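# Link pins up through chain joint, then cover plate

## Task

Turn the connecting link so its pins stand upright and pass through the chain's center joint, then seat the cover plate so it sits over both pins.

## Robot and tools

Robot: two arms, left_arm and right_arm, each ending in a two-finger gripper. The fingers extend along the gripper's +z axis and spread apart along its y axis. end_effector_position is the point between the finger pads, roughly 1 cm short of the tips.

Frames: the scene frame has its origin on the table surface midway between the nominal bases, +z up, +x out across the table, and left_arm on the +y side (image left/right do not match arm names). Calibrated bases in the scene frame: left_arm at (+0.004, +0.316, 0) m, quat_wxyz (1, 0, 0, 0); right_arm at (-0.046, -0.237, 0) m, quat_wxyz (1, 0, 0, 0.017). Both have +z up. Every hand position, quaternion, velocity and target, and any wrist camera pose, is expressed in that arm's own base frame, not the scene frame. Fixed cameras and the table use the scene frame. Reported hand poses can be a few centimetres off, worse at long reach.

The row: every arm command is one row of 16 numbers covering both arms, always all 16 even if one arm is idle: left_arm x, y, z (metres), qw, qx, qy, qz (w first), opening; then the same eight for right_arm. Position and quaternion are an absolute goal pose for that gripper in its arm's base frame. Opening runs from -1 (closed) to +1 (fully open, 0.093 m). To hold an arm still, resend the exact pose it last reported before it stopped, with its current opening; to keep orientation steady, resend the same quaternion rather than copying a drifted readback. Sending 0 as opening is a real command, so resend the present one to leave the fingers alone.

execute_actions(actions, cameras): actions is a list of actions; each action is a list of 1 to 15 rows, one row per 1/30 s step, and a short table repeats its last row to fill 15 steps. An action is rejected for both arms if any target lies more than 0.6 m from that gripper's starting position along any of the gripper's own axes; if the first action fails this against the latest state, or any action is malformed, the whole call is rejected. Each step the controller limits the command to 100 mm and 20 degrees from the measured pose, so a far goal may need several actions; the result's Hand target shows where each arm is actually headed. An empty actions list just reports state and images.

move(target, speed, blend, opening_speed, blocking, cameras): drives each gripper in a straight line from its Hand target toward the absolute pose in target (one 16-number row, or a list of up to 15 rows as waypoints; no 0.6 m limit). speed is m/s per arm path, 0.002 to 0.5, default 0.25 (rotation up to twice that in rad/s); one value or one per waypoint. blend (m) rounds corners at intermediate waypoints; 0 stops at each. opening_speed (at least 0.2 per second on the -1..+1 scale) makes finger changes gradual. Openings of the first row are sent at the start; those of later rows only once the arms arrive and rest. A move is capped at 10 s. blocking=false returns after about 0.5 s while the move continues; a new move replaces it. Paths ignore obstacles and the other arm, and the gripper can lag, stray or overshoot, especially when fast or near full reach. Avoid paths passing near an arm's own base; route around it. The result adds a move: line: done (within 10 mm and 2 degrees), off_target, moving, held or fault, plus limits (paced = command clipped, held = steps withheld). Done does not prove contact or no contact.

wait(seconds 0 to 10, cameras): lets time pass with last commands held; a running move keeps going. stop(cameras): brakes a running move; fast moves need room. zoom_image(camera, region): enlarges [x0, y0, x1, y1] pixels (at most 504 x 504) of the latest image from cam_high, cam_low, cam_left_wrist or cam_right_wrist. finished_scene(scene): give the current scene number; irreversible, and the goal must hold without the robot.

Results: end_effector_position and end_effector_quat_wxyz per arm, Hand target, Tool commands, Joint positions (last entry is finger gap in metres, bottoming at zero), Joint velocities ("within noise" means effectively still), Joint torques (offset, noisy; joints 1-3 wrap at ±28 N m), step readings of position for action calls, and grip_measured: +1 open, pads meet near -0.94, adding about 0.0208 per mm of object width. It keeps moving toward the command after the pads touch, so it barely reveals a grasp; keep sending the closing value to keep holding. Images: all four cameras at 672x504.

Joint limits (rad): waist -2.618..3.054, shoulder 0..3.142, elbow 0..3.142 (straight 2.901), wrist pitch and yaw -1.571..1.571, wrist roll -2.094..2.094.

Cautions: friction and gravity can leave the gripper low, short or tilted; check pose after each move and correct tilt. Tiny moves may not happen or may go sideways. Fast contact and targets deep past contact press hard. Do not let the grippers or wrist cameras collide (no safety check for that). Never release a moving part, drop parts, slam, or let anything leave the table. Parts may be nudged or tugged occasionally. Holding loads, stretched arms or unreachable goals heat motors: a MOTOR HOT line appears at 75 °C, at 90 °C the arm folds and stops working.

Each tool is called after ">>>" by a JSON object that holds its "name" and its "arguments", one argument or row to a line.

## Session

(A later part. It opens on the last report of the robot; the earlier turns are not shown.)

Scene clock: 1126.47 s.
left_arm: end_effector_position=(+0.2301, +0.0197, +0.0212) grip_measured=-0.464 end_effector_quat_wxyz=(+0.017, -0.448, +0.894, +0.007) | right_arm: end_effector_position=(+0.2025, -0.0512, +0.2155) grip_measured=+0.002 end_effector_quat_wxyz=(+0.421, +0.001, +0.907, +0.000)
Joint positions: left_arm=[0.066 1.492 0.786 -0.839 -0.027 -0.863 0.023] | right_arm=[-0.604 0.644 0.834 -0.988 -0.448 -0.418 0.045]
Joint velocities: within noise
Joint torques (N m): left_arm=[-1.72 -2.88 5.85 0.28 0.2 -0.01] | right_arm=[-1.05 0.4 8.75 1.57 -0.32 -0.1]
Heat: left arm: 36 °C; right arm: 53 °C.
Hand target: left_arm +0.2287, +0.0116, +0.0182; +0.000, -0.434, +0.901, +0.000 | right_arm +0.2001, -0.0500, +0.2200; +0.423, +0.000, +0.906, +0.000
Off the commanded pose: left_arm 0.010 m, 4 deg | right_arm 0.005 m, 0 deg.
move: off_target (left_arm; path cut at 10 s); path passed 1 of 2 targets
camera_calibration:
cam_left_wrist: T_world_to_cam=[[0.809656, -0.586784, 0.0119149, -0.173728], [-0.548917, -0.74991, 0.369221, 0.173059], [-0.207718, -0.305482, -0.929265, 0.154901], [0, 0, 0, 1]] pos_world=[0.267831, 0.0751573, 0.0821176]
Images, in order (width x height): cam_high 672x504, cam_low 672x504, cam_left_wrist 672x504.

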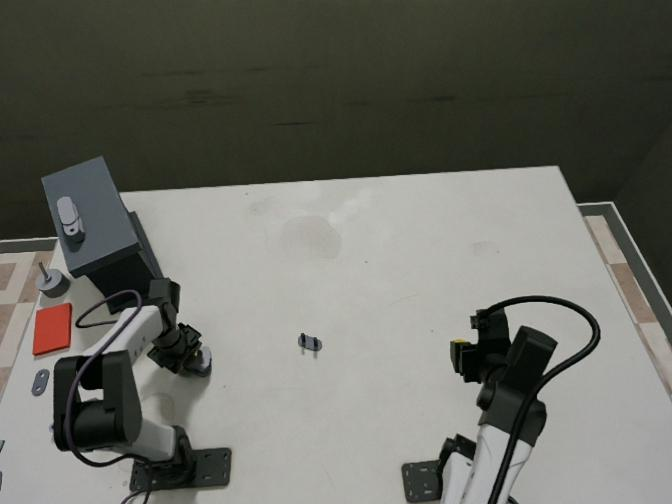

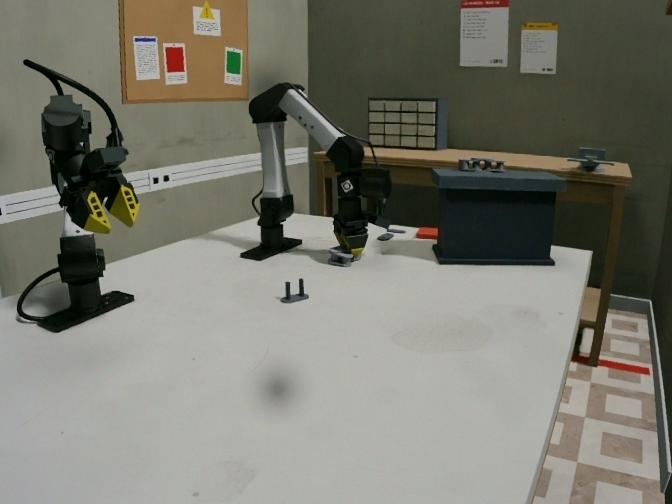

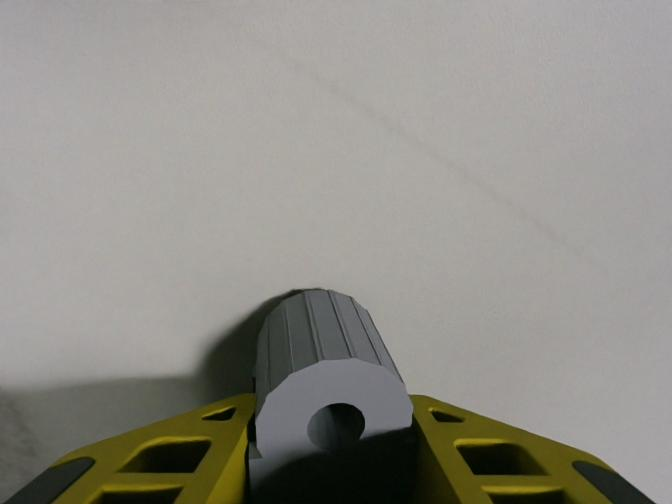

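>>> {"name": "move", "arguments": {
  "target": [
    [0.24,-0.04,0.018,0,-0.0436,0.9990,0,-0.8,0.20,-0.05,0.22,0.4226,0,0.9063,0,0],
    [0.24,-0.10,0.018,0,0.2419,0.9703,0,-0.8,0.20,-0.05,0.22,0.4226,0,0.9063,0,0]
  ],
  "speed": 0.14,
  "cameras": ["cam_low","cam_left_wrist","cam_high"]
}}

>>> {"name": "zoom_image", "arguments": {
  "camera": "cam_low",
  "region": [260, 190, 380, 290]
}}

Scene clock: 1136.63 s.
left_arm: end_effector_position=(+0.2439, -0.0946, +0.0214) grip_measured=-0.464 end_effector_quat_wxyz=(+0.014, +0.230, +0.973, +0.006) | right_arm: end_effector_position=(+0.2025, -0.0512, +0.2155) grip_measured=+0.002 end_effector_quat_wxyz=(+0.421, +0.001, +0.907, +0.000)
Joint positions: left_arm=[-0.38 1.609 0.901 -0.837 -0.016 0.084 0.023] | right_arm=[-0.604 0.644 0.834 -0.988 -0.448 -0.418 0.045]
Joint velocities: within noise
Joint torques (N m): left_arm=[-1.59 -4.05 6.01 0.28 0.15 -0.07] | right_arm=[-0.96 0.7 8.94 1.53 -0.36 -0.09]
Heat: left arm: 36 °C; right arm: 53 °C.
Hand target: left_arm +0.2400, -0.0998, +0.0182; +0.000, +0.242, +0.970, +0.000 | right_arm +0.2001, -0.0500, +0.2200; +0.423, +0.000, +0.906, +0.000
Off the commanded pose: left_arm 0.007 m, 2 deg | right_arm 0.005 m, 0 deg.
move: done
camera_calibration:
cam_left_wrist: T_world_to_cam=[[-0.434613, -0.900577, -0.00851157, 0.0222273], [-0.834366, 0.399066, 0.380236, 0.273012], [-0.339035, 0.172357, -0.92485, 0.200179], [0, 0, 0, 1]] pos_world=[0.30532, -0.123435, 0.0815156]
Images, in order (width x height): cam_high 672x504, cam_low 672x504, cam_left_wrist 672x504.

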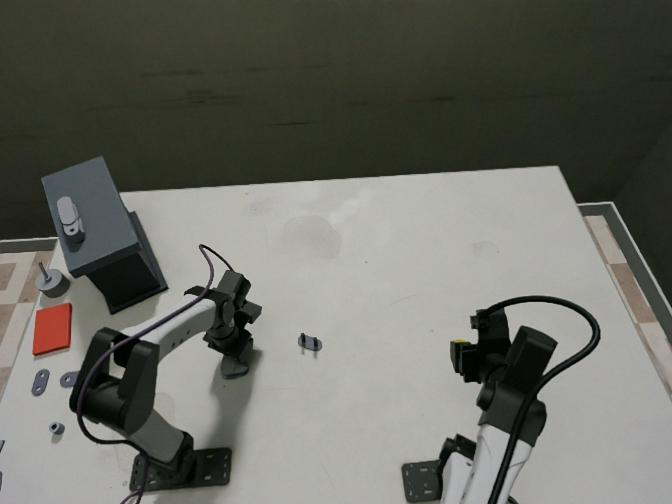

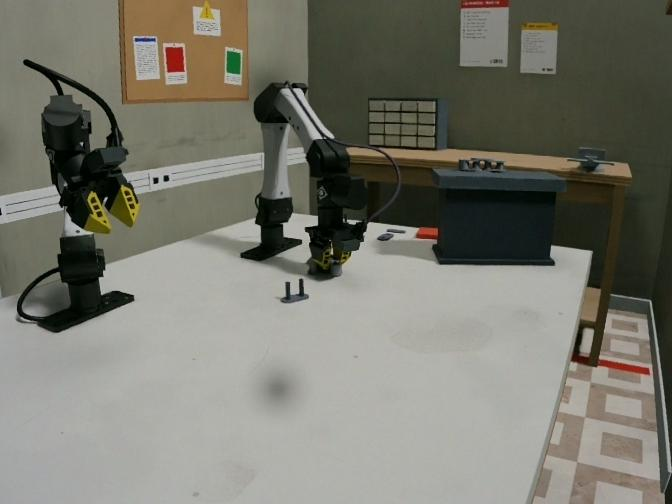

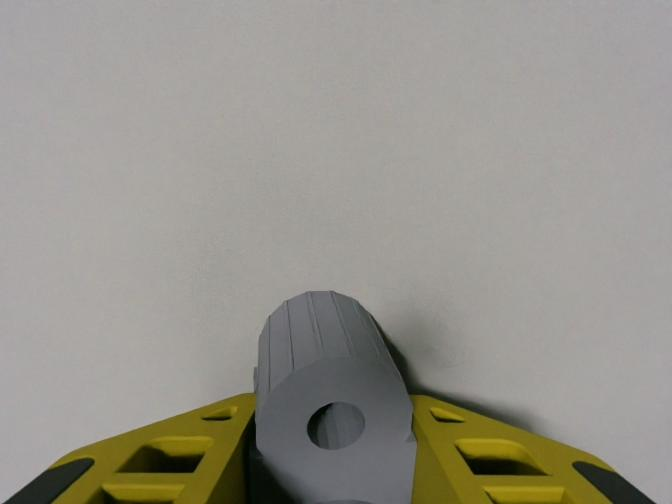

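Scaled by 4.200 from the camera's 672x504 image, which has a finer 960x720 frame.

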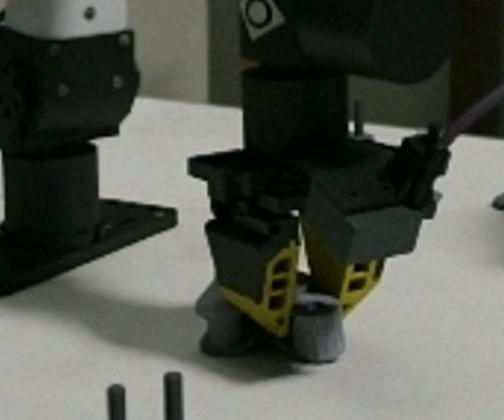

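>>> {"name": "move", "arguments": {
  "target": [
    [0.275,-0.128,0.018,0,0.3007,0.9537,0,-0.8,0.20,-0.05,0.22,0.4226,0,0.9063,0,0],
    [0.275,-0.128,0.018,0,0.3007,0.9537,0,-0.1,0.20,-0.05,0.22,0.4226,0,0.9063,0,0],
    [0.24,-0.10,0.12,0.2,0.265,0.94,-0.06,-0.1,0.20,-0.05,0.22,0.4226,0,0.9063,0,0]
  ],
  "speed": 0.12,
  "opening_speed": 0.8,
  "cameras": ["cam_low","cam_left_wrist","cam_high"]
}}

Scene clock: 1149.97 s.
left_arm: end_effector_position=(+0.2432, -0.1003, +0.1195) grip_measured=-0.102 end_effector_quat_wxyz=(+0.199, +0.263, +0.943, -0.053) | right_arm: end_effector_position=(+0.2025, -0.0512, +0.2155) grip_measured=+0.002 end_effector_quat_wxyz=(+0.421, +0.001, +0.907, +0.000)
Joint positions: left_arm=[-0.342 1.161 0.865 -0.866 0.077 0.186 0.04] | right_arm=[-0.604 0.644 0.834 -0.988 -0.448 -0.418 0.045]
Joint velocities: within noise
Joint torques (N m): left_arm=[0.61 -4.97 5.37 1.07 0.22 -0.09] | right_arm=[-1.03 0.8 8.64 1.52 -0.33 -0.09]
Heat: left arm: 36 °C; right arm: 53 °C.
Hand target: left_arm +0.2400, -0.1001, +0.1199; +0.200, +0.265, +0.941, -0.060 | right_arm +0.2001, -0.0500, +0.2200; +0.423, +0.000, +0.906, +0.000
Off the commanded pose: left_arm 0.003 m, 1 deg | right_arm 0.005 m, 0 deg.
move: done; target 2's new opening was sent with left_arm's hand 0.013 m and 2 deg from that target
camera_calibration:
cam_left_wrist: T_world_to_cam=[[-0.508207, -0.861175, 0.0101479, 0.0372315], [-0.861219, 0.508235, 0.000228862, 0.300283], [-0.0053546, -0.00862325, -0.999948, 0.201342], [0, 0, 0, 1]] pos_world=[0.278609, -0.118815, 0.200885]
Images, in order (width x height): cam_high 672x504, cam_low 672x504, cam_left_wrist 672x504.

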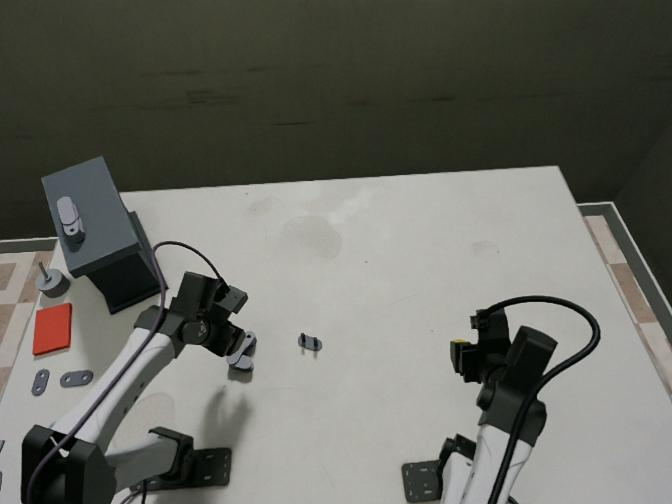

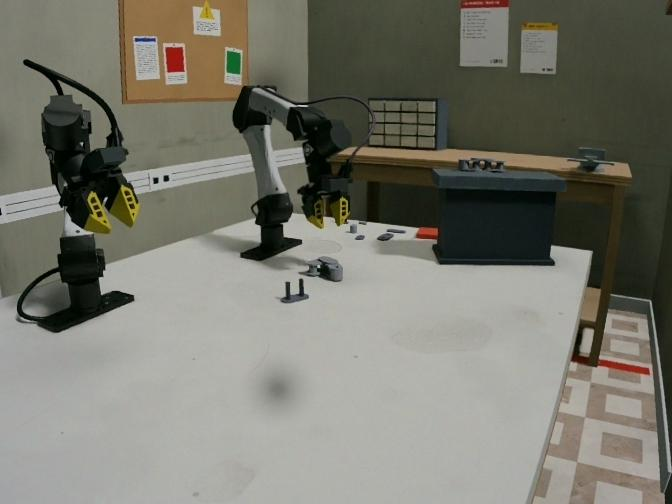

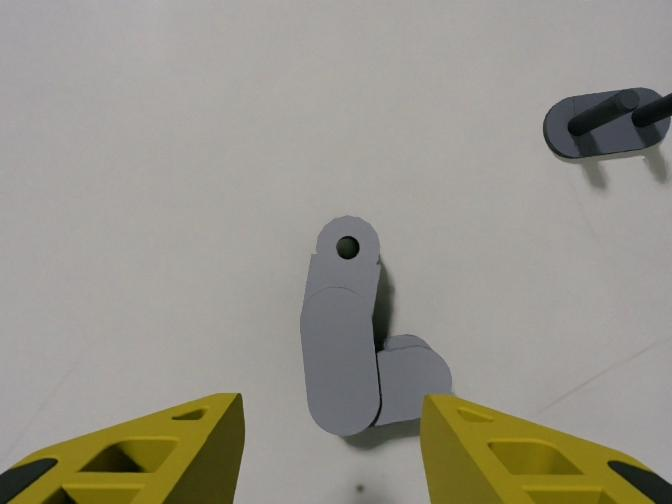

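>>> {"name": "move", "arguments": {
  "target": [
    [0.255,-0.109,0.07,0.2454,0.3065,0.9160,-0.0821,0.1,0.20,-0.05,0.22,0.4226,0,0.9063,0,0],
    [0.2620,-0.1143,0.030,0.2454,0.3065,0.9160,-0.0821,0.1,0.20,-0.05,0.22,0.4226,0,0.9063,0,0]
  ],
  "speed": 0.1,
  "cameras": ["cam_low","cam_left_wrist"]
}}

>>> {"name": "zoom_image", "arguments": {
  "camera": "cam_low",
  "region": [260, 200, 380, 300]
}}

Scene clock: 1177.17 s.
left_arm: end_effector_position=(+0.2623, -0.1105, +0.0327) grip_measured=+0.098 end_effector_quat_wxyz=(+0.244, +0.301, +0.919, -0.075) | right_arm: end_effector_position=(+0.2025, -0.0512, +0.2155) grip_measured=+0.002 end_effector_quat_wxyz=(+0.421, +0.001, +0.907, +0.000)
Joint positions: left_arm=[-0.311 1.298 0.546 -0.322 0.148 0.285 0.05] | right_arm=[-0.604 0.644 0.834 -0.988 -0.448 -0.418 0.045]
Joint velocities: within noise
Joint torques (N m): left_arm=[-0.61 -2.97 5.16 1.45 0.25 -0.13] | right_arm=[-0.96 0.84 8.49 1.54 -0.35 -0.06]
Heat: left arm: 36 °C; right arm: 53 °C.
Hand target: left_arm +0.2618, -0.1142, +0.0301; +0.245, +0.307, +0.916, -0.082 | right_arm +0.2001, -0.0500, +0.2200; +0.423, +0.000, +0.906, +0.000
Off the commanded pose: left_arm 0.005 m, 1 deg | right_arm 0.005 m, 0 deg.
move: done
camera_calibration:
cam_left_wrist: T_world_to_cam=[[-0.58349, -0.812106, 0.00495554, 0.0644096], [-0.808227, 0.580084, -0.101347, 0.319208], [0.0794297, -0.06314, -0.994839, 0.0861391], [0, 0, 0, 1]] pos_world=[0.288733, -0.127421, 0.117726]
Images, in order (width x height): cam_low 672x504, cam_left_wrist 672x504.

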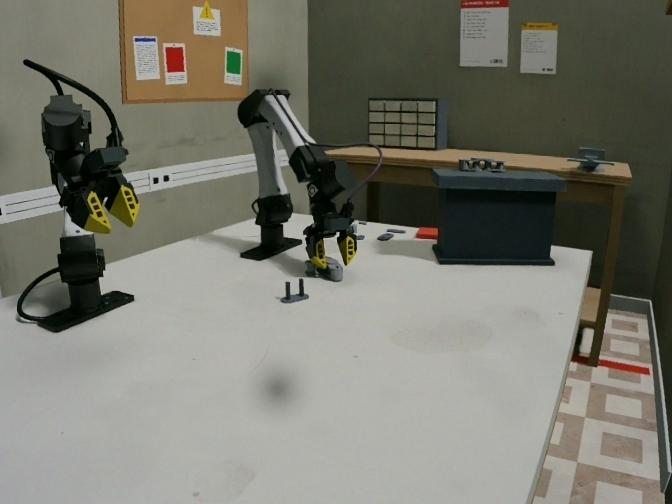

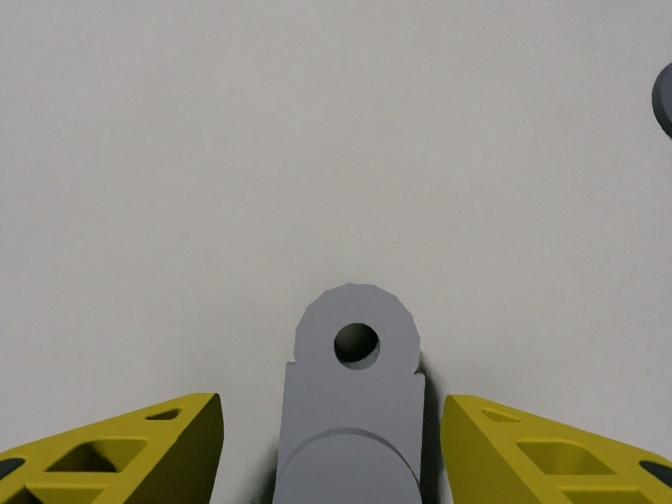

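Scaled by 4.200 from the camera's 672x504 image, which has a finer 960x720 frame.

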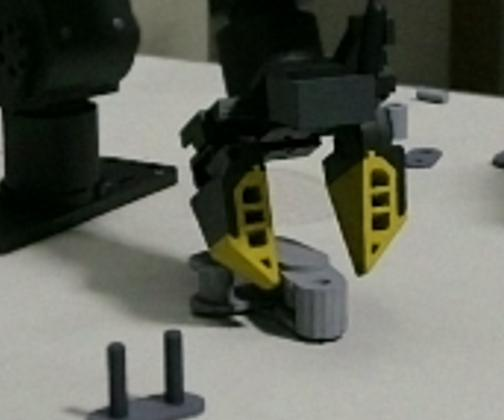

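>>> {"name": "move", "arguments": {
  "target": [
    [0.2595,-0.1180,0.0125,0.2432,0.3304,0.9077,-0.0885,0.0,0.20,-0.05,0.22,0.4226,0,0.9063,0,0]
  ],
  "speed": 0.06,
  "cameras": ["cam_low","cam_left_wrist"]
}}

Scene clock: 1183.07 s.
left_arm: end_effector_position=(+0.2606, -0.1138, +0.0150) grip_measured=+0.002 end_effector_quat_wxyz=(+0.242, +0.322, +0.912, -0.081) | right_arm: end_effector_position=(+0.2025, -0.0512, +0.2155) grip_measured=+0.002 end_effector_quat_wxyz=(+0.421, +0.001, +0.907, +0.000)
Joint positions: left_arm=[-0.311 1.355 0.505 -0.232 0.17 0.324 0.045] | right_arm=[-0.604 0.644 0.834 -0.988 -0.448 -0.418 0.045]
Joint velocities: within noise
Joint torques (N m): left_arm=[-0.69 -3.34 4.82 1.46 0.28 -0.1] | right_arm=[-1.16 0.69 8.79 1.52 -0.31 -0.12]
Heat: left arm: 36 °C; right arm: 53 °C.
Hand target: left_arm +0.2594, -0.1180, +0.0127; +0.243, +0.330, +0.908, -0.088 | right_arm +0.2001, -0.0500, +0.2200; +0.423, +0.000, +0.906, +0.000
Off the commanded pose: left_arm 0.005 m, 1 deg | right_arm 0.005 m, 0 deg.
move: done
camera_calibration:
cam_left_wrist: T_world_to_cam=[[-0.619281, -0.785138, 0.00704952, 0.0731304], [-0.781674, 0.615653, -0.0997805, 0.315136], [0.0740014, -0.0673026, -0.994985, 0.0693885], [0, 0, 0, 1]] pos_world=[0.286487, -0.131927, 0.0999693]
Images, in order (width x height): cam_low 672x504, cam_left_wrist 672x504.

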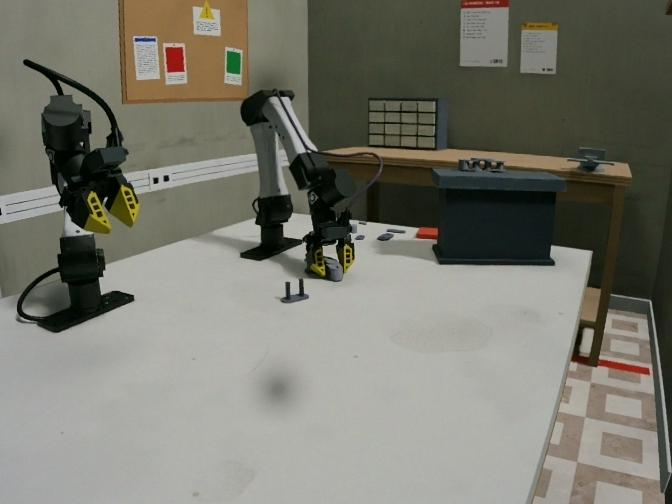

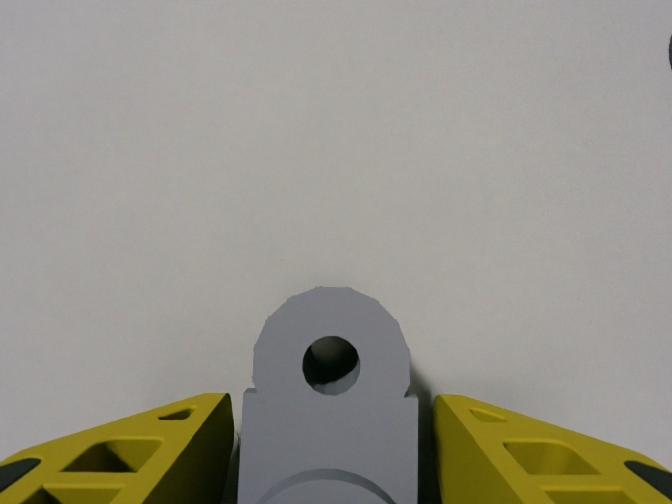

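>>> {"name": "move", "arguments": {
  "target": [
    [0.2525,-0.1130,0.0125,0.2432,0.3304,0.9077,-0.0885,0.0,0.20,-0.05,0.22,0.4226,0,0.9063,0,0],
    [0.2545,-0.1140,0.0115,0.2432,0.3304,0.9077,-0.0885,-0.9,0.20,-0.05,0.22,0.4226,0,0.9063,0,0]
  ],
  "speed": 0.06,
  "opening_speed": 0.6,
  "cameras": ["cam_low","cam_left_wrist"]
}}

Scene clock: 1195.87 s.
left_arm: end_effector_position=(+0.2542, -0.1138, +0.0103) grip_measured=-0.456 end_effector_quat_wxyz=(+0.237, +0.327, +0.911, -0.085) | right_arm: end_effector_position=(+0.2025, -0.0512, +0.2155) grip_measured=+0.002 end_effector_quat_wxyz=(+0.421, +0.001, +0.907, +0.000)
Joint positions: left_arm=[-0.311 1.35 0.483 -0.225 0.182 0.334 0.023] | right_arm=[-0.604 0.644 0.834 -0.988 -0.448 -0.418 0.045]
Joint velocities: within noise
Joint torques (N m): left_arm=[0.42 -5.07 4.75 1.34 0.23 -0.06] | right_arm=[-0.99 0.73 8.66 1.49 -0.38 -0.02]
Heat: left arm: 36 °C; right arm: 53 °C.
Hand target: left_arm +0.2544, -0.1140, +0.0114; +0.243, +0.330, +0.908, -0.088 | right_arm +0.2001, -0.0500, +0.2200; +0.423, +0.000, +0.906, +0.000
Off the commanded pose: left_arm 0.001 m, 1 deg | right_arm 0.005 m, 0 deg.
move: done
camera_calibration:
cam_left_wrist: T_world_to_cam=[[-0.63007, -0.776384, 0.0154563, 0.0729029], [-0.77399, 0.626267, -0.0934278, 0.308811], [0.0628561, -0.0708292, -0.995506, 0.0676459], [0, 0, 0, 1]] pos_world=[0.280699, -0.132006, 0.0950667]
Images, in order (width x height): cam_low 672x504, cam_left_wrist 672x504.

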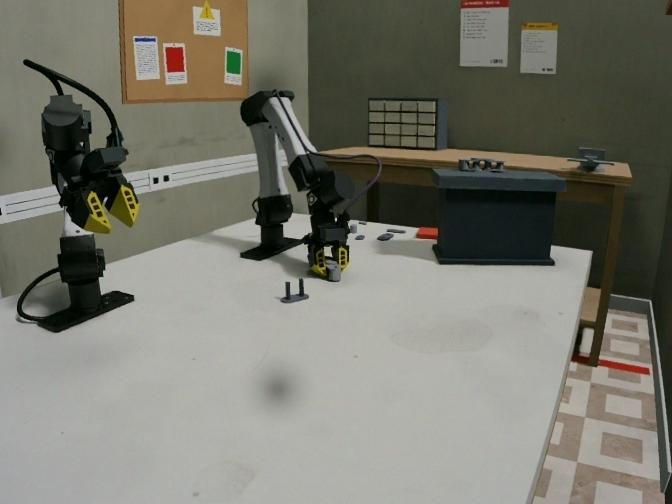

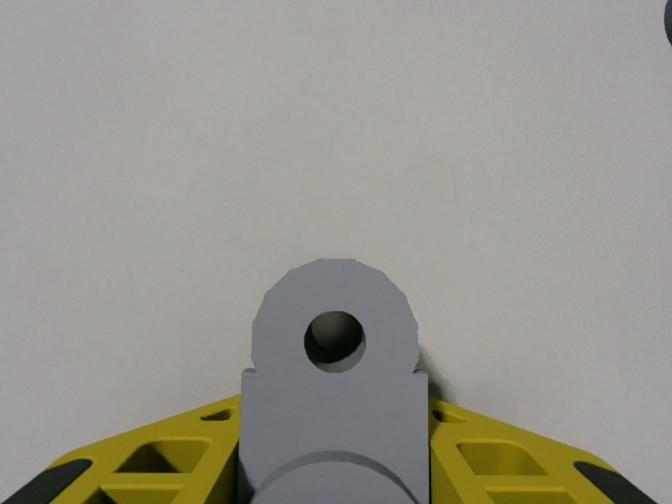

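>>> {"name": "move", "arguments": {
  "target": [
    [0.250,-0.110,0.08,0.2432,0.3304,0.9077,-0.0885,-0.9,0.20,-0.05,0.22,0.4226,0,0.9063,0,0],
    [0.235,-0.185,0.10,0.2408,0.3539,0.8986,-0.0948,-0.9,0.20,-0.05,0.22,0.4226,0,0.9063,0,0]
  ],
  "speed": 0.1
}}

>>> {"name": "zoom_image", "arguments": {
  "camera": "cam_low",
  "region": [240, 210, 360, 310]
}}

Scene clock: 1203.73 s.
left_arm: end_effector_position=(+0.2191, -0.1736, +0.0807) grip_measured=-0.456 end_effector_quat_wxyz=(+0.207, +0.359, +0.906, -0.090) | right_arm: end_effector_position=(+0.2025, -0.0512, +0.2155) grip_measured=+0.002 end_effector_quat_wxyz=(+0.421, +0.001, +0.907, +0.000)
Joint positions: left_arm=[-0.627 1.222 0.73 -0.629 0.071 0.111 0.023] | right_arm=[-0.604 0.644 0.834 -0.988 -0.448 -0.418 0.045]
Joint velocities: within noise
Joint torques (N m): left_arm=[-0.83 -3.78 10.18 1.43 -0.06 -0.25] | right_arm=[-0.99 0.69 8.58 1.58 -0.34 0]
Heat: left arm: 36 °C; right arm: 53 °C.
Hand target: left_arm +0.2339, -0.1843, +0.1006; +0.241, +0.354, +0.899, -0.095 | right_arm +0.2001, -0.0500, +0.2200; +0.423, +0.000, +0.906, +0.000
Off the commanded pose: left_arm 0.028 m, 4 deg | right_arm 0.005 m, 0 deg.
move: off_target (left_arm)
camera_calibration:
cam_left_wrist: T_world_to_cam=[[-0.680528, -0.732118, 0.0297418, 0.0208539], [-0.732675, 0.679465, -0.0389229, 0.321438], [0.00828765, -0.0482792, -0.998799, 0.151768], [0, 0, 0, 1]] pos_world=[0.248443, -0.195811, 0.163477]
cam_right_wrist: T_world_to_cam=[[-0.0147915, -0.999872, 0.00617482, -0.0494829], [-0.913209, 0.0109938, -0.407342, 0.310536], [0.407222, -0.0116641, -0.913255, 0.19515], [0, 0, 0, 1]] pos_world=[0.203384, -0.0506143, 0.305022]

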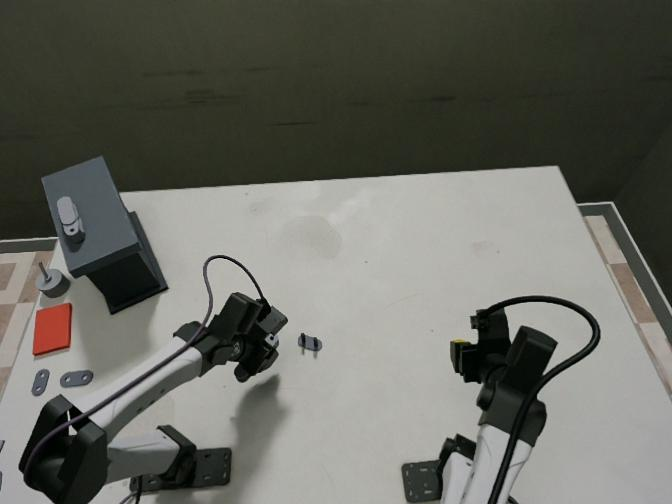

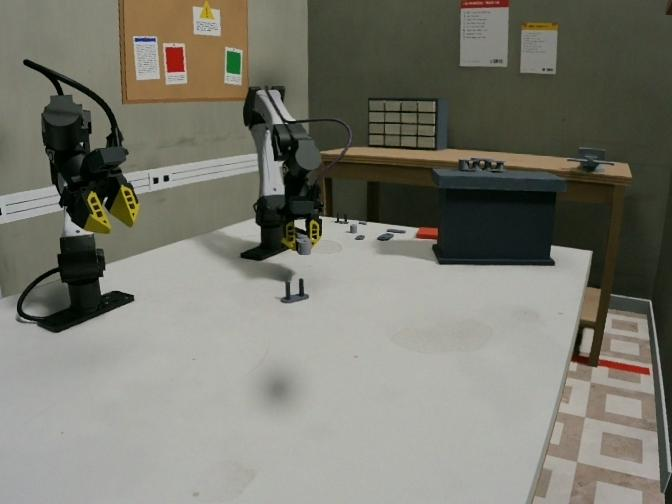

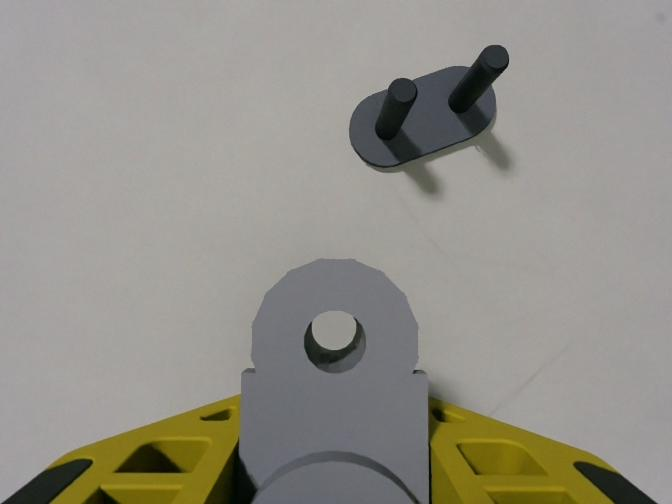

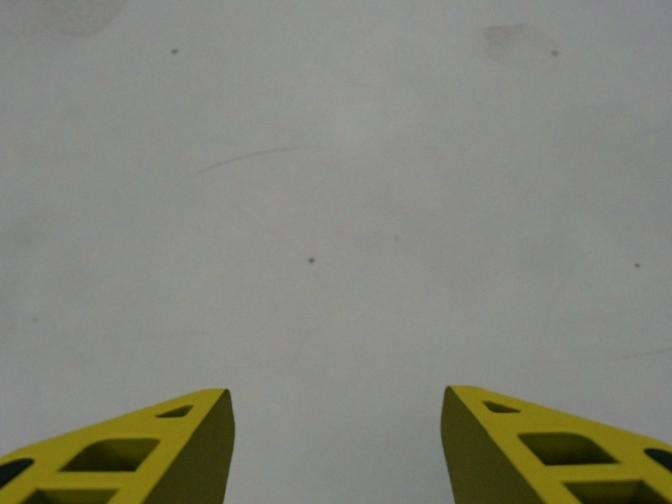

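Scaled by 4.200 from the camera's 672x504 image, which has a finer 960x720 frame.

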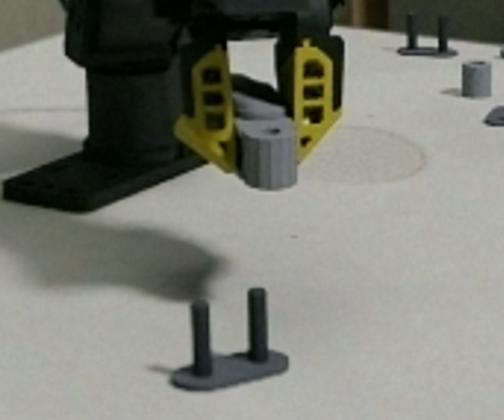

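>>> {"name": "move", "arguments": {
  "target": [
    [0.258,-0.2400,0.09,0.2408,0.3539,0.8986,-0.0948,-0.9,0.20,-0.05,0.22,0.4226,0,0.9063,0,0]
  ],
  "speed": 0.1,
  "cameras": ["cam_left_wrist","cam_low"]
}}

>>> {"name": "zoom_image", "arguments": {
  "camera": "cam_left_wrist",
  "region": [234, 234, 434, 434]
}}

>>> {"name": "zoom_image", "arguments": {
  "camera": "cam_low",
  "region": [240, 220, 360, 320]
}}

Scene clock: 1225.70 s.
left_arm: end_effector_position=(+0.2385, -0.2227, +0.0697) grip_measured=-0.456 end_effector_quat_wxyz=(+0.197, +0.361, +0.908, -0.084) | right_arm: end_effector_position=(+0.2025, -0.0512, +0.2155) grip_measured=+0.002 end_effector_quat_wxyz=(+0.421, +0.001, +0.907, +0.000)
Joint positions: left_arm=[-0.743 1.448 0.861 -0.553 0.017 0.011 0.023] | right_arm=[-0.604 0.644 0.834 -0.988 -0.448 -0.418 0.045]
Joint velocities: within noise
Joint torques (N m): left_arm=[-0.84 -5.67 9.98 1.63 -0.13 -0.3] | right_arm=[-0.98 0.7 8.53 1.56 -0.33 -0.08]
Heat: left arm: 39 °C; right arm: 53 °C.
Hand target: left_arm +0.2562, -0.2387, +0.0913; +0.241, +0.354, +0.899, -0.095 | right_arm +0.2001, -0.0500, +0.2200; +0.423, +0.000, +0.906, +0.000
Off the commanded pose: left_arm 0.033 m, 5 deg | right_arm 0.005 m, 0 deg.
move: off_target (left_arm)
camera_calibration:
cam_left_wrist: T_world_to_cam=[[-0.681221, -0.731651, 0.0249855, -0.000970237], [-0.73206, 0.681046, -0.0162802, 0.367215], [-0.00510483, -0.0293813, -0.999555, 0.145755], [0, 0, 0, 1]] pos_world=[0.268906, -0.246517, 0.151693]
Images, in order (width x height): cam_low 672x504, cam_left_wrist 672x504.

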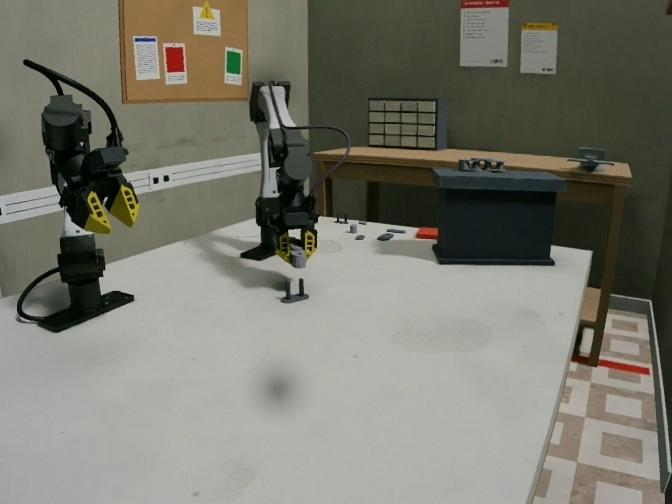

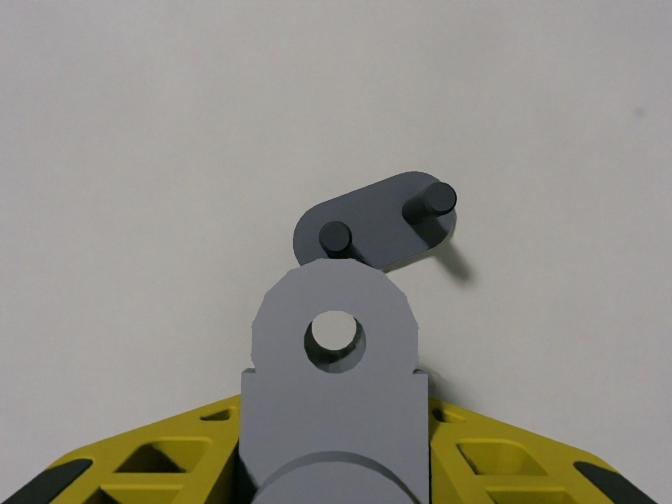

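Scaled by 2.520 from the camera's 672x504 image, which has a finer 960x720 frame.

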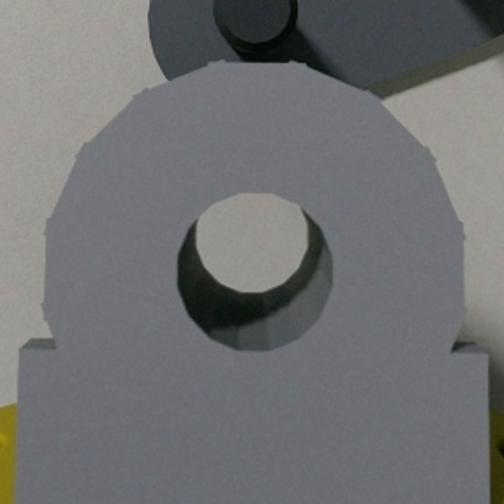

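Scaled by 4.200 from the camera's 672x504 image, which has a finer 960x720 frame.

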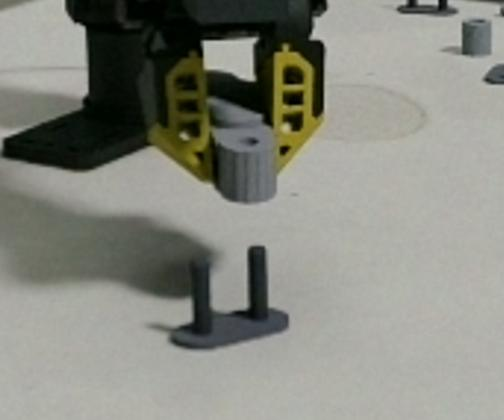

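>>> {"name": "move", "arguments": {
  "target": [
    [0.2715,-0.2535,0.09,0.2759,0.3500,0.8885,-0.1087,-0.9,0.20,-0.05,0.22,0.4226,0,0.9063,0,0]
  ],
  "speed": 0.08,
  "cameras": ["cam_left_wrist","cam_low"]
}}

>>> {"name": "zoom_image", "arguments": {
  "camera": "cam_left_wrist",
  "region": [234, 234, 434, 434]
}}

>>> {"name": "zoom_image", "arguments": {
  "camera": "cam_low",
  "region": [240, 220, 360, 320]
}}

Scene clock: 1246.17 s.
left_arm: end_effector_position=(+0.2563, -0.2387, +0.0737) grip_measured=-0.456 end_effector_quat_wxyz=(+0.238, +0.356, +0.898, -0.099) | right_arm: end_effector_position=(+0.2025, -0.0512, +0.2155) grip_measured=+0.002 end_effector_quat_wxyz=(+0.421, +0.001, +0.907, +0.000)
Joint positions: left_arm=[-0.743 1.476 0.861 -0.436 0.015 0.008 0.023] | right_arm=[-0.604 0.644 0.834 -0.988 -0.448 -0.418 0.045]
Joint velocities: within noise
Joint torques (N m): left_arm=[-1.06 -6.08 8.49 1.87 -0.14 -0.28] | right_arm=[-0.96 0.73 8.72 1.55 -0.32 -0.05]
Heat: left arm: 44 °C; right arm: 53 °C.
Hand target: left_arm +0.2701, -0.2525, +0.0911; +0.276, +0.350, +0.889, -0.109 | right_arm +0.2001, -0.0500, +0.2200; +0.423, +0.000, +0.906, +0.000
Off the commanded pose: left_arm 0.027 m, 5 deg | right_arm 0.005 m, 0 deg.
move: off_target (left_arm)
camera_calibration:
cam_left_wrist: T_world_to_cam=[[-0.68083, -0.732046, 0.0240608, -0.000766428], [-0.729933, 0.675416, -0.104931, 0.395964], [0.0605635, -0.0890032, -0.994188, 0.117922], [0, 0, 0, 1]] pos_world=[0.281364, -0.257506, 0.158804]
Images, in order (width x height): cam_low 672x504, cam_left_wrist 672x504.

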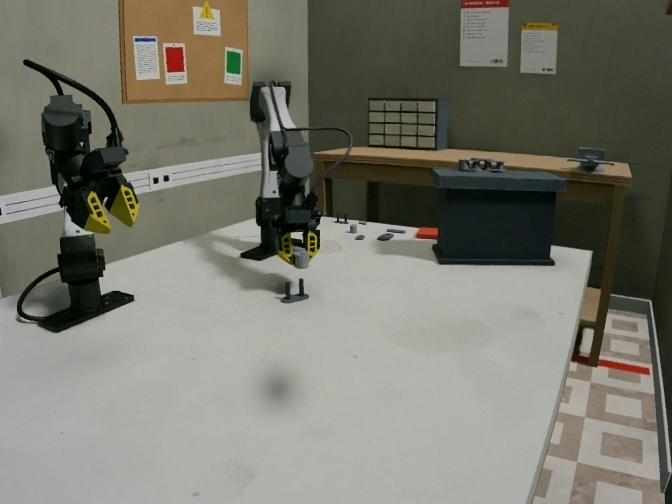

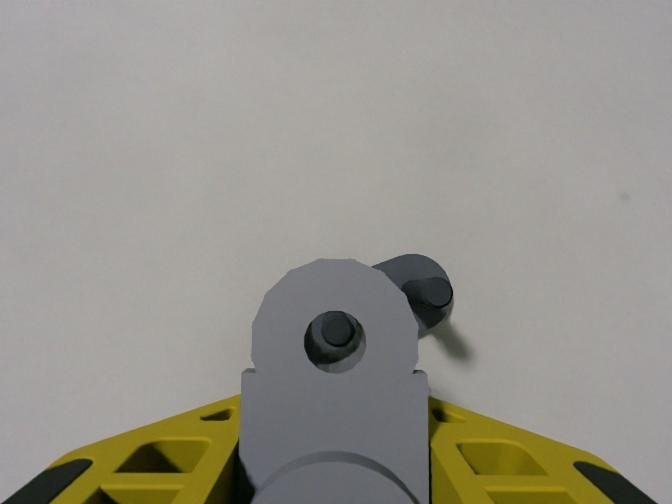

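Scaled by 2.520 from the camera's 672x504 image, which has a finer 960x720 frame.

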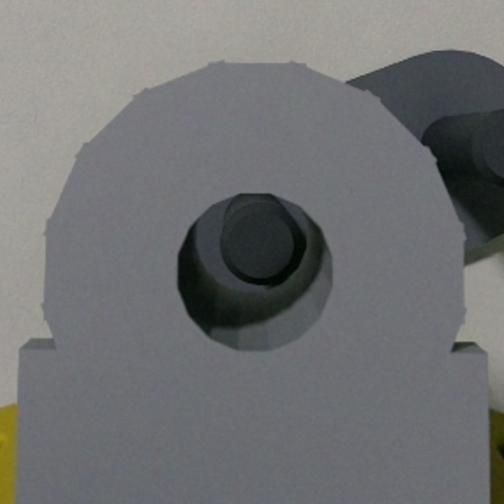

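Scaled by 4.200 from the camera's 672x504 image, which has a finer 960x720 frame.

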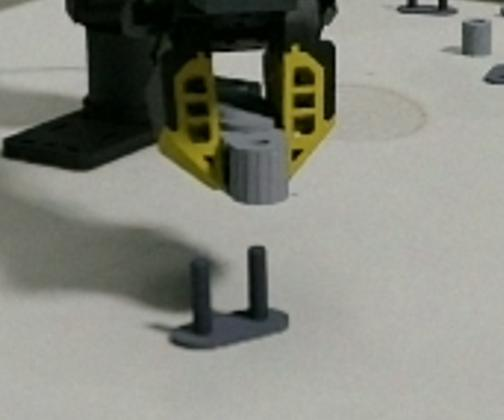

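>>> {"name": "move", "arguments": {
  "target": [
    [0.2686,-0.2525,0.082,0.2759,0.3500,0.8885,-0.1087,-0.9,0.20,-0.05,0.22,0.4226,0,0.9063,0,0]
  ],
  "speed": 0.06,
  "cameras": ["cam_left_wrist","cam_low"]
}}

>>> {"name": "zoom_image", "arguments": {
  "camera": "cam_left_wrist",
  "region": [234, 234, 434, 434]
}}

>>> {"name": "zoom_image", "arguments": {
  "camera": "cam_low",
  "region": [240, 220, 360, 320]
}}

Scene clock: 1259.50 s.
left_arm: end_effector_position=(+0.2604, -0.2444, +0.0756) grip_measured=-0.456 end_effector_quat_wxyz=(+0.250, +0.355, +0.895, -0.104) | right_arm: end_effector_position=(+0.2025, -0.0512, +0.2155) grip_measured=+0.002 end_effector_quat_wxyz=(+0.421, +0.001, +0.907, +0.000)
Joint positions: left_arm=[-0.747 1.483 0.861 -0.402 0.013 0.005 0.023] | right_arm=[-0.604 0.644 0.834 -0.988 -0.448 -0.418 0.045]
Joint velocities: within noise
Joint torques (N m): left_arm=[-0.98 -6.22 6.01 1.87 -0.13 -0.28] | right_arm=[-0.9 0.62 8.72 1.56 -0.33 -0.05]
Heat: left arm: 44 °C; right arm: 53 °C.
Hand target: left_arm +0.2681, -0.2521, +0.0825; +0.275, +0.350, +0.889, -0.109 | right_arm +0.2001, -0.0500, +0.2200; +0.423, +0.000, +0.906, +0.000
Off the commanded pose: left_arm 0.013 m, 3 deg | right_arm 0.005 m, 0 deg.
move: off_target (left_arm)
camera_calibration:
cam_left_wrist: T_world_to_cam=[[-0.681922, -0.731041, 0.0237048, -0.00159474], [-0.726997, 0.673877, -0.131776, 0.403825], [0.0803595, -0.107094, -0.990996, 0.109239], [0, 0, 0, 1]] pos_world=[0.283714, -0.261595, 0.161508]
Images, in order (width x height): cam_low 672x504, cam_left_wrist 672x504.

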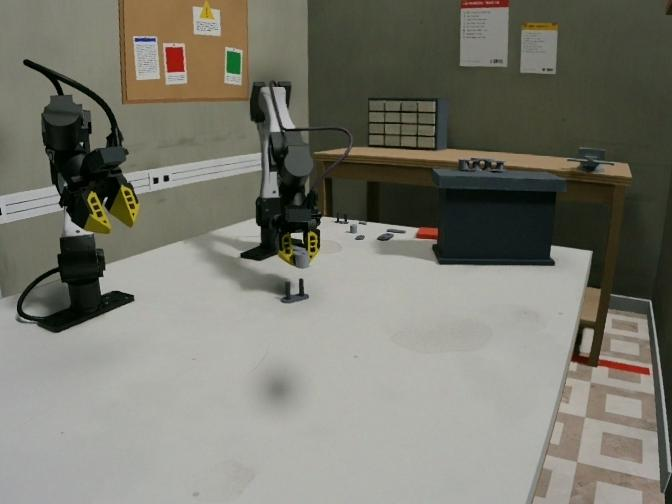

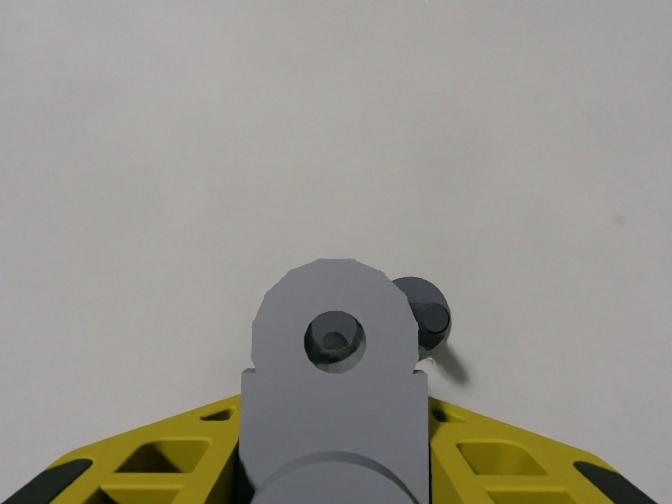

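Scaled by 2.520 from the camera's 672x504 image, which has a finer 960x720 frame.

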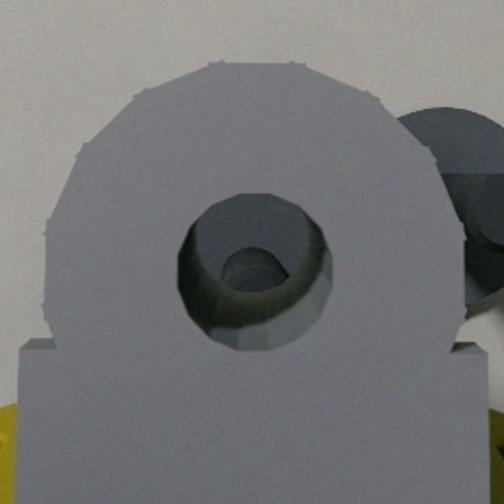

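Scaled by 4.200 from the camera's 672x504 image, which has a finer 960x720 frame.

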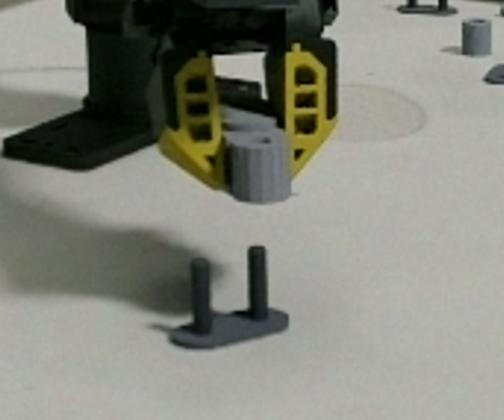

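>>> {"name": "move", "arguments": {
  "target": [
    [0.2600,-0.2430,0.075,0.2700,0.3510,0.8910,-0.1060,-0.9,0.20,-0.05,0.22,0.4226,0,0.9063,0,0]
  ],
  "speed": 0.06,
  "cameras": ["cam_left_wrist"]
}}

>>> {"name": "zoom_image", "arguments": {
  "camera": "cam_left_wrist",
  "region": [234, 234, 434, 434]
}}

Scene clock: 1266.60 s.
left_arm: end_effector_position=(+0.2492, -0.2339, +0.0573) grip_measured=-0.456 end_effector_quat_wxyz=(+0.228, +0.357, +0.901, -0.095) | right_arm: end_effector_position=(+0.2025, -0.0512, +0.2155) grip_measured=+0.002 end_effector_quat_wxyz=(+0.421, +0.001, +0.907, +0.000)
Joint positions: left_arm=[-0.747 1.483 0.807 -0.394 0.013 0.005 0.023] | right_arm=[-0.604 0.644 0.834 -0.988 -0.448 -0.418 0.045]
Joint velocities: within noise
Joint torques (N m): left_arm=[-0.62 -9.32 6.23 1.83 -0.13 -0.25] | right_arm=[-0.83 0.7 8.7 1.51 -0.34 -0.03]
Heat: left arm: 43 °C; right arm: 53 °C.
Hand target: left_arm +0.2594, -0.2424, +0.0755; +0.269, +0.351, +0.891, -0.106 | right_arm +0.2001, -0.0500, +0.2200; +0.423, +0.000, +0.906, +0.000
Off the commanded pose: left_arm 0.023 m, 5 deg | right_arm 0.005 m, 0 deg.
move: off_target (left_arm)
camera_calibration:
cam_left_wrist: T_world_to_cam=[[-0.680969, -0.731935, 0.0234944, -0.00157907], [-0.730858, 0.677246, -0.0847557, 0.385202], [0.0461242, -0.0748871, -0.996125, 0.109428], [0, 0, 0, 1]] pos_world=[0.275406, -0.253838, 0.14169]
Images, in order (width x height): cam_left_wrist 672x504.

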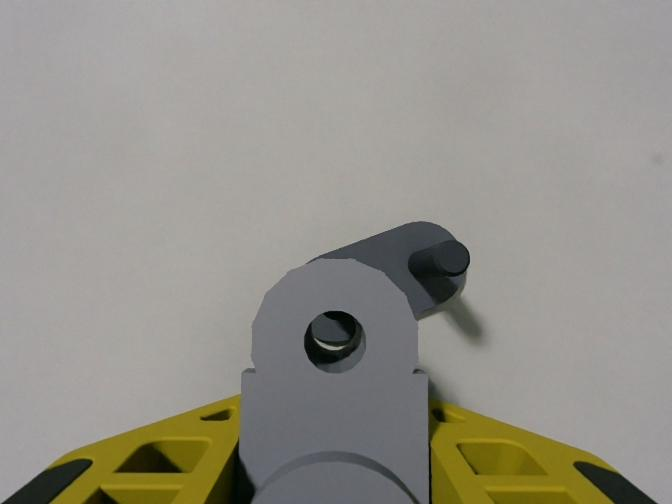

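Scaled by 2.520 from the camera's 672x504 image, which has a finer 960x720 frame.

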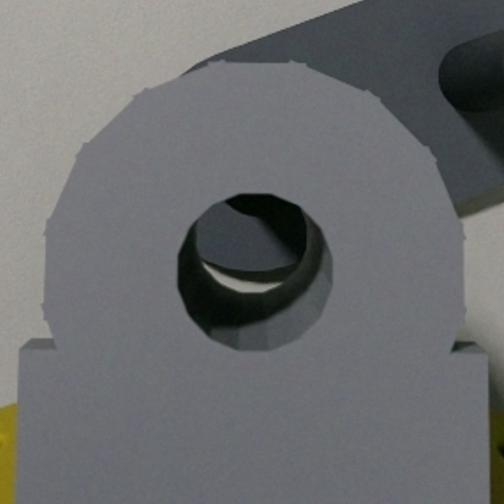

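>>> {"name": "move", "arguments": {
  "target": [
    [0.2650,-0.2480,0.078,0.2759,0.3500,0.8885,-0.1087,-0.9,0.20,-0.05,0.22,0.4226,0,0.9063,0,0]
  ],
  "speed": 0.06,
  "cameras": ["cam_left_wrist"]
}}

>>> {"name": "zoom_image", "arguments": {
  "camera": "cam_left_wrist",
  "region": [234, 234, 434, 434]
}}

Scene clock: 1273.43 s.
left_arm: end_effector_position=(+0.2507, -0.2352, +0.0584) grip_measured=-0.456 end_effector_quat_wxyz=(+0.233, +0.357, +0.899, -0.097) | right_arm: end_effector_position=(+0.2025, -0.0512, +0.2155) grip_measured=+0.002 end_effector_quat_wxyz=(+0.421, +0.001, +0.907, +0.000)
Joint positions: left_arm=[-0.747 1.483 0.807 -0.385 0.013 0.005 0.023] | right_arm=[-0.604 0.644 0.834 -0.988 -0.448 -0.418 0.045]
Joint velocities: within noise
Joint torques (N m): left_arm=[-0.68 -8.08 7.61 1.75 -0.12 -0.26] | right_arm=[-1.21 0.62 8.55 1.51 -0.33 -0.06]
Heat: left arm: 42 °C; right arm: 53 °C.
Hand target: left_arm +0.2639, -0.2471, +0.0789; +0.275, +0.350, +0.889, -0.109 | right_arm +0.2001, -0.0500, +0.2200; +0.423, +0.000, +0.906, +0.000
Off the commanded pose: left_arm 0.027 m, 5 deg | right_arm 0.005 m, 0 deg.
move: off_target (left_arm)
camera_calibration:
cam_left_wrist: T_world_to_cam=[[-0.681133, -0.731783, 0.0234754, -0.00152344], [-0.730232, 0.676666, -0.0942543, 0.387574], [0.0530887, -0.0813422, -0.995271, 0.107057], [0, 0, 0, 1]] pos_world=[0.276298, -0.254665, 0.143117]
Images, in order (width x height): cam_left_wrist 672x504.

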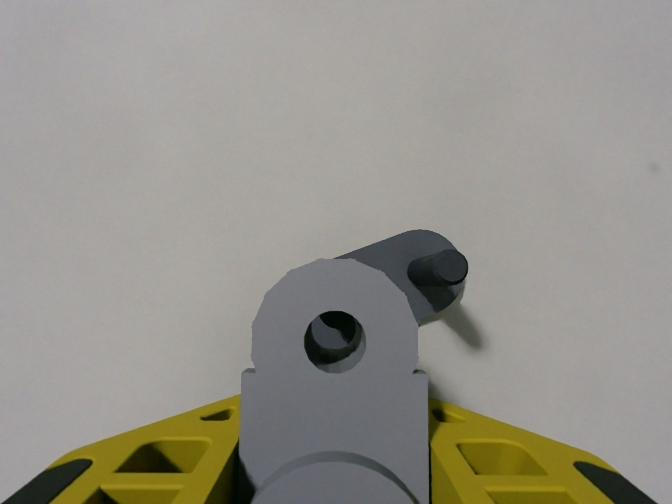

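Scaled by 2.520 from the camera's 672x504 image, which has a finer 960x720 frame.

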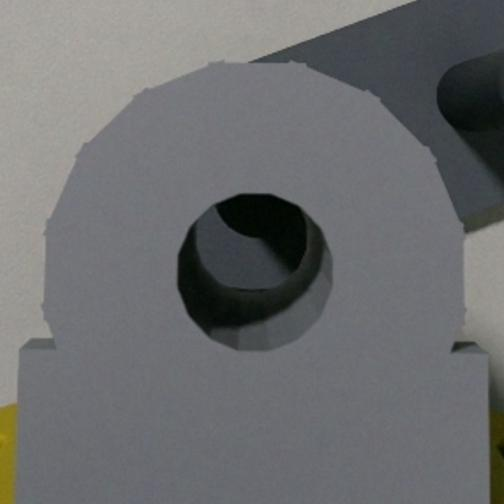

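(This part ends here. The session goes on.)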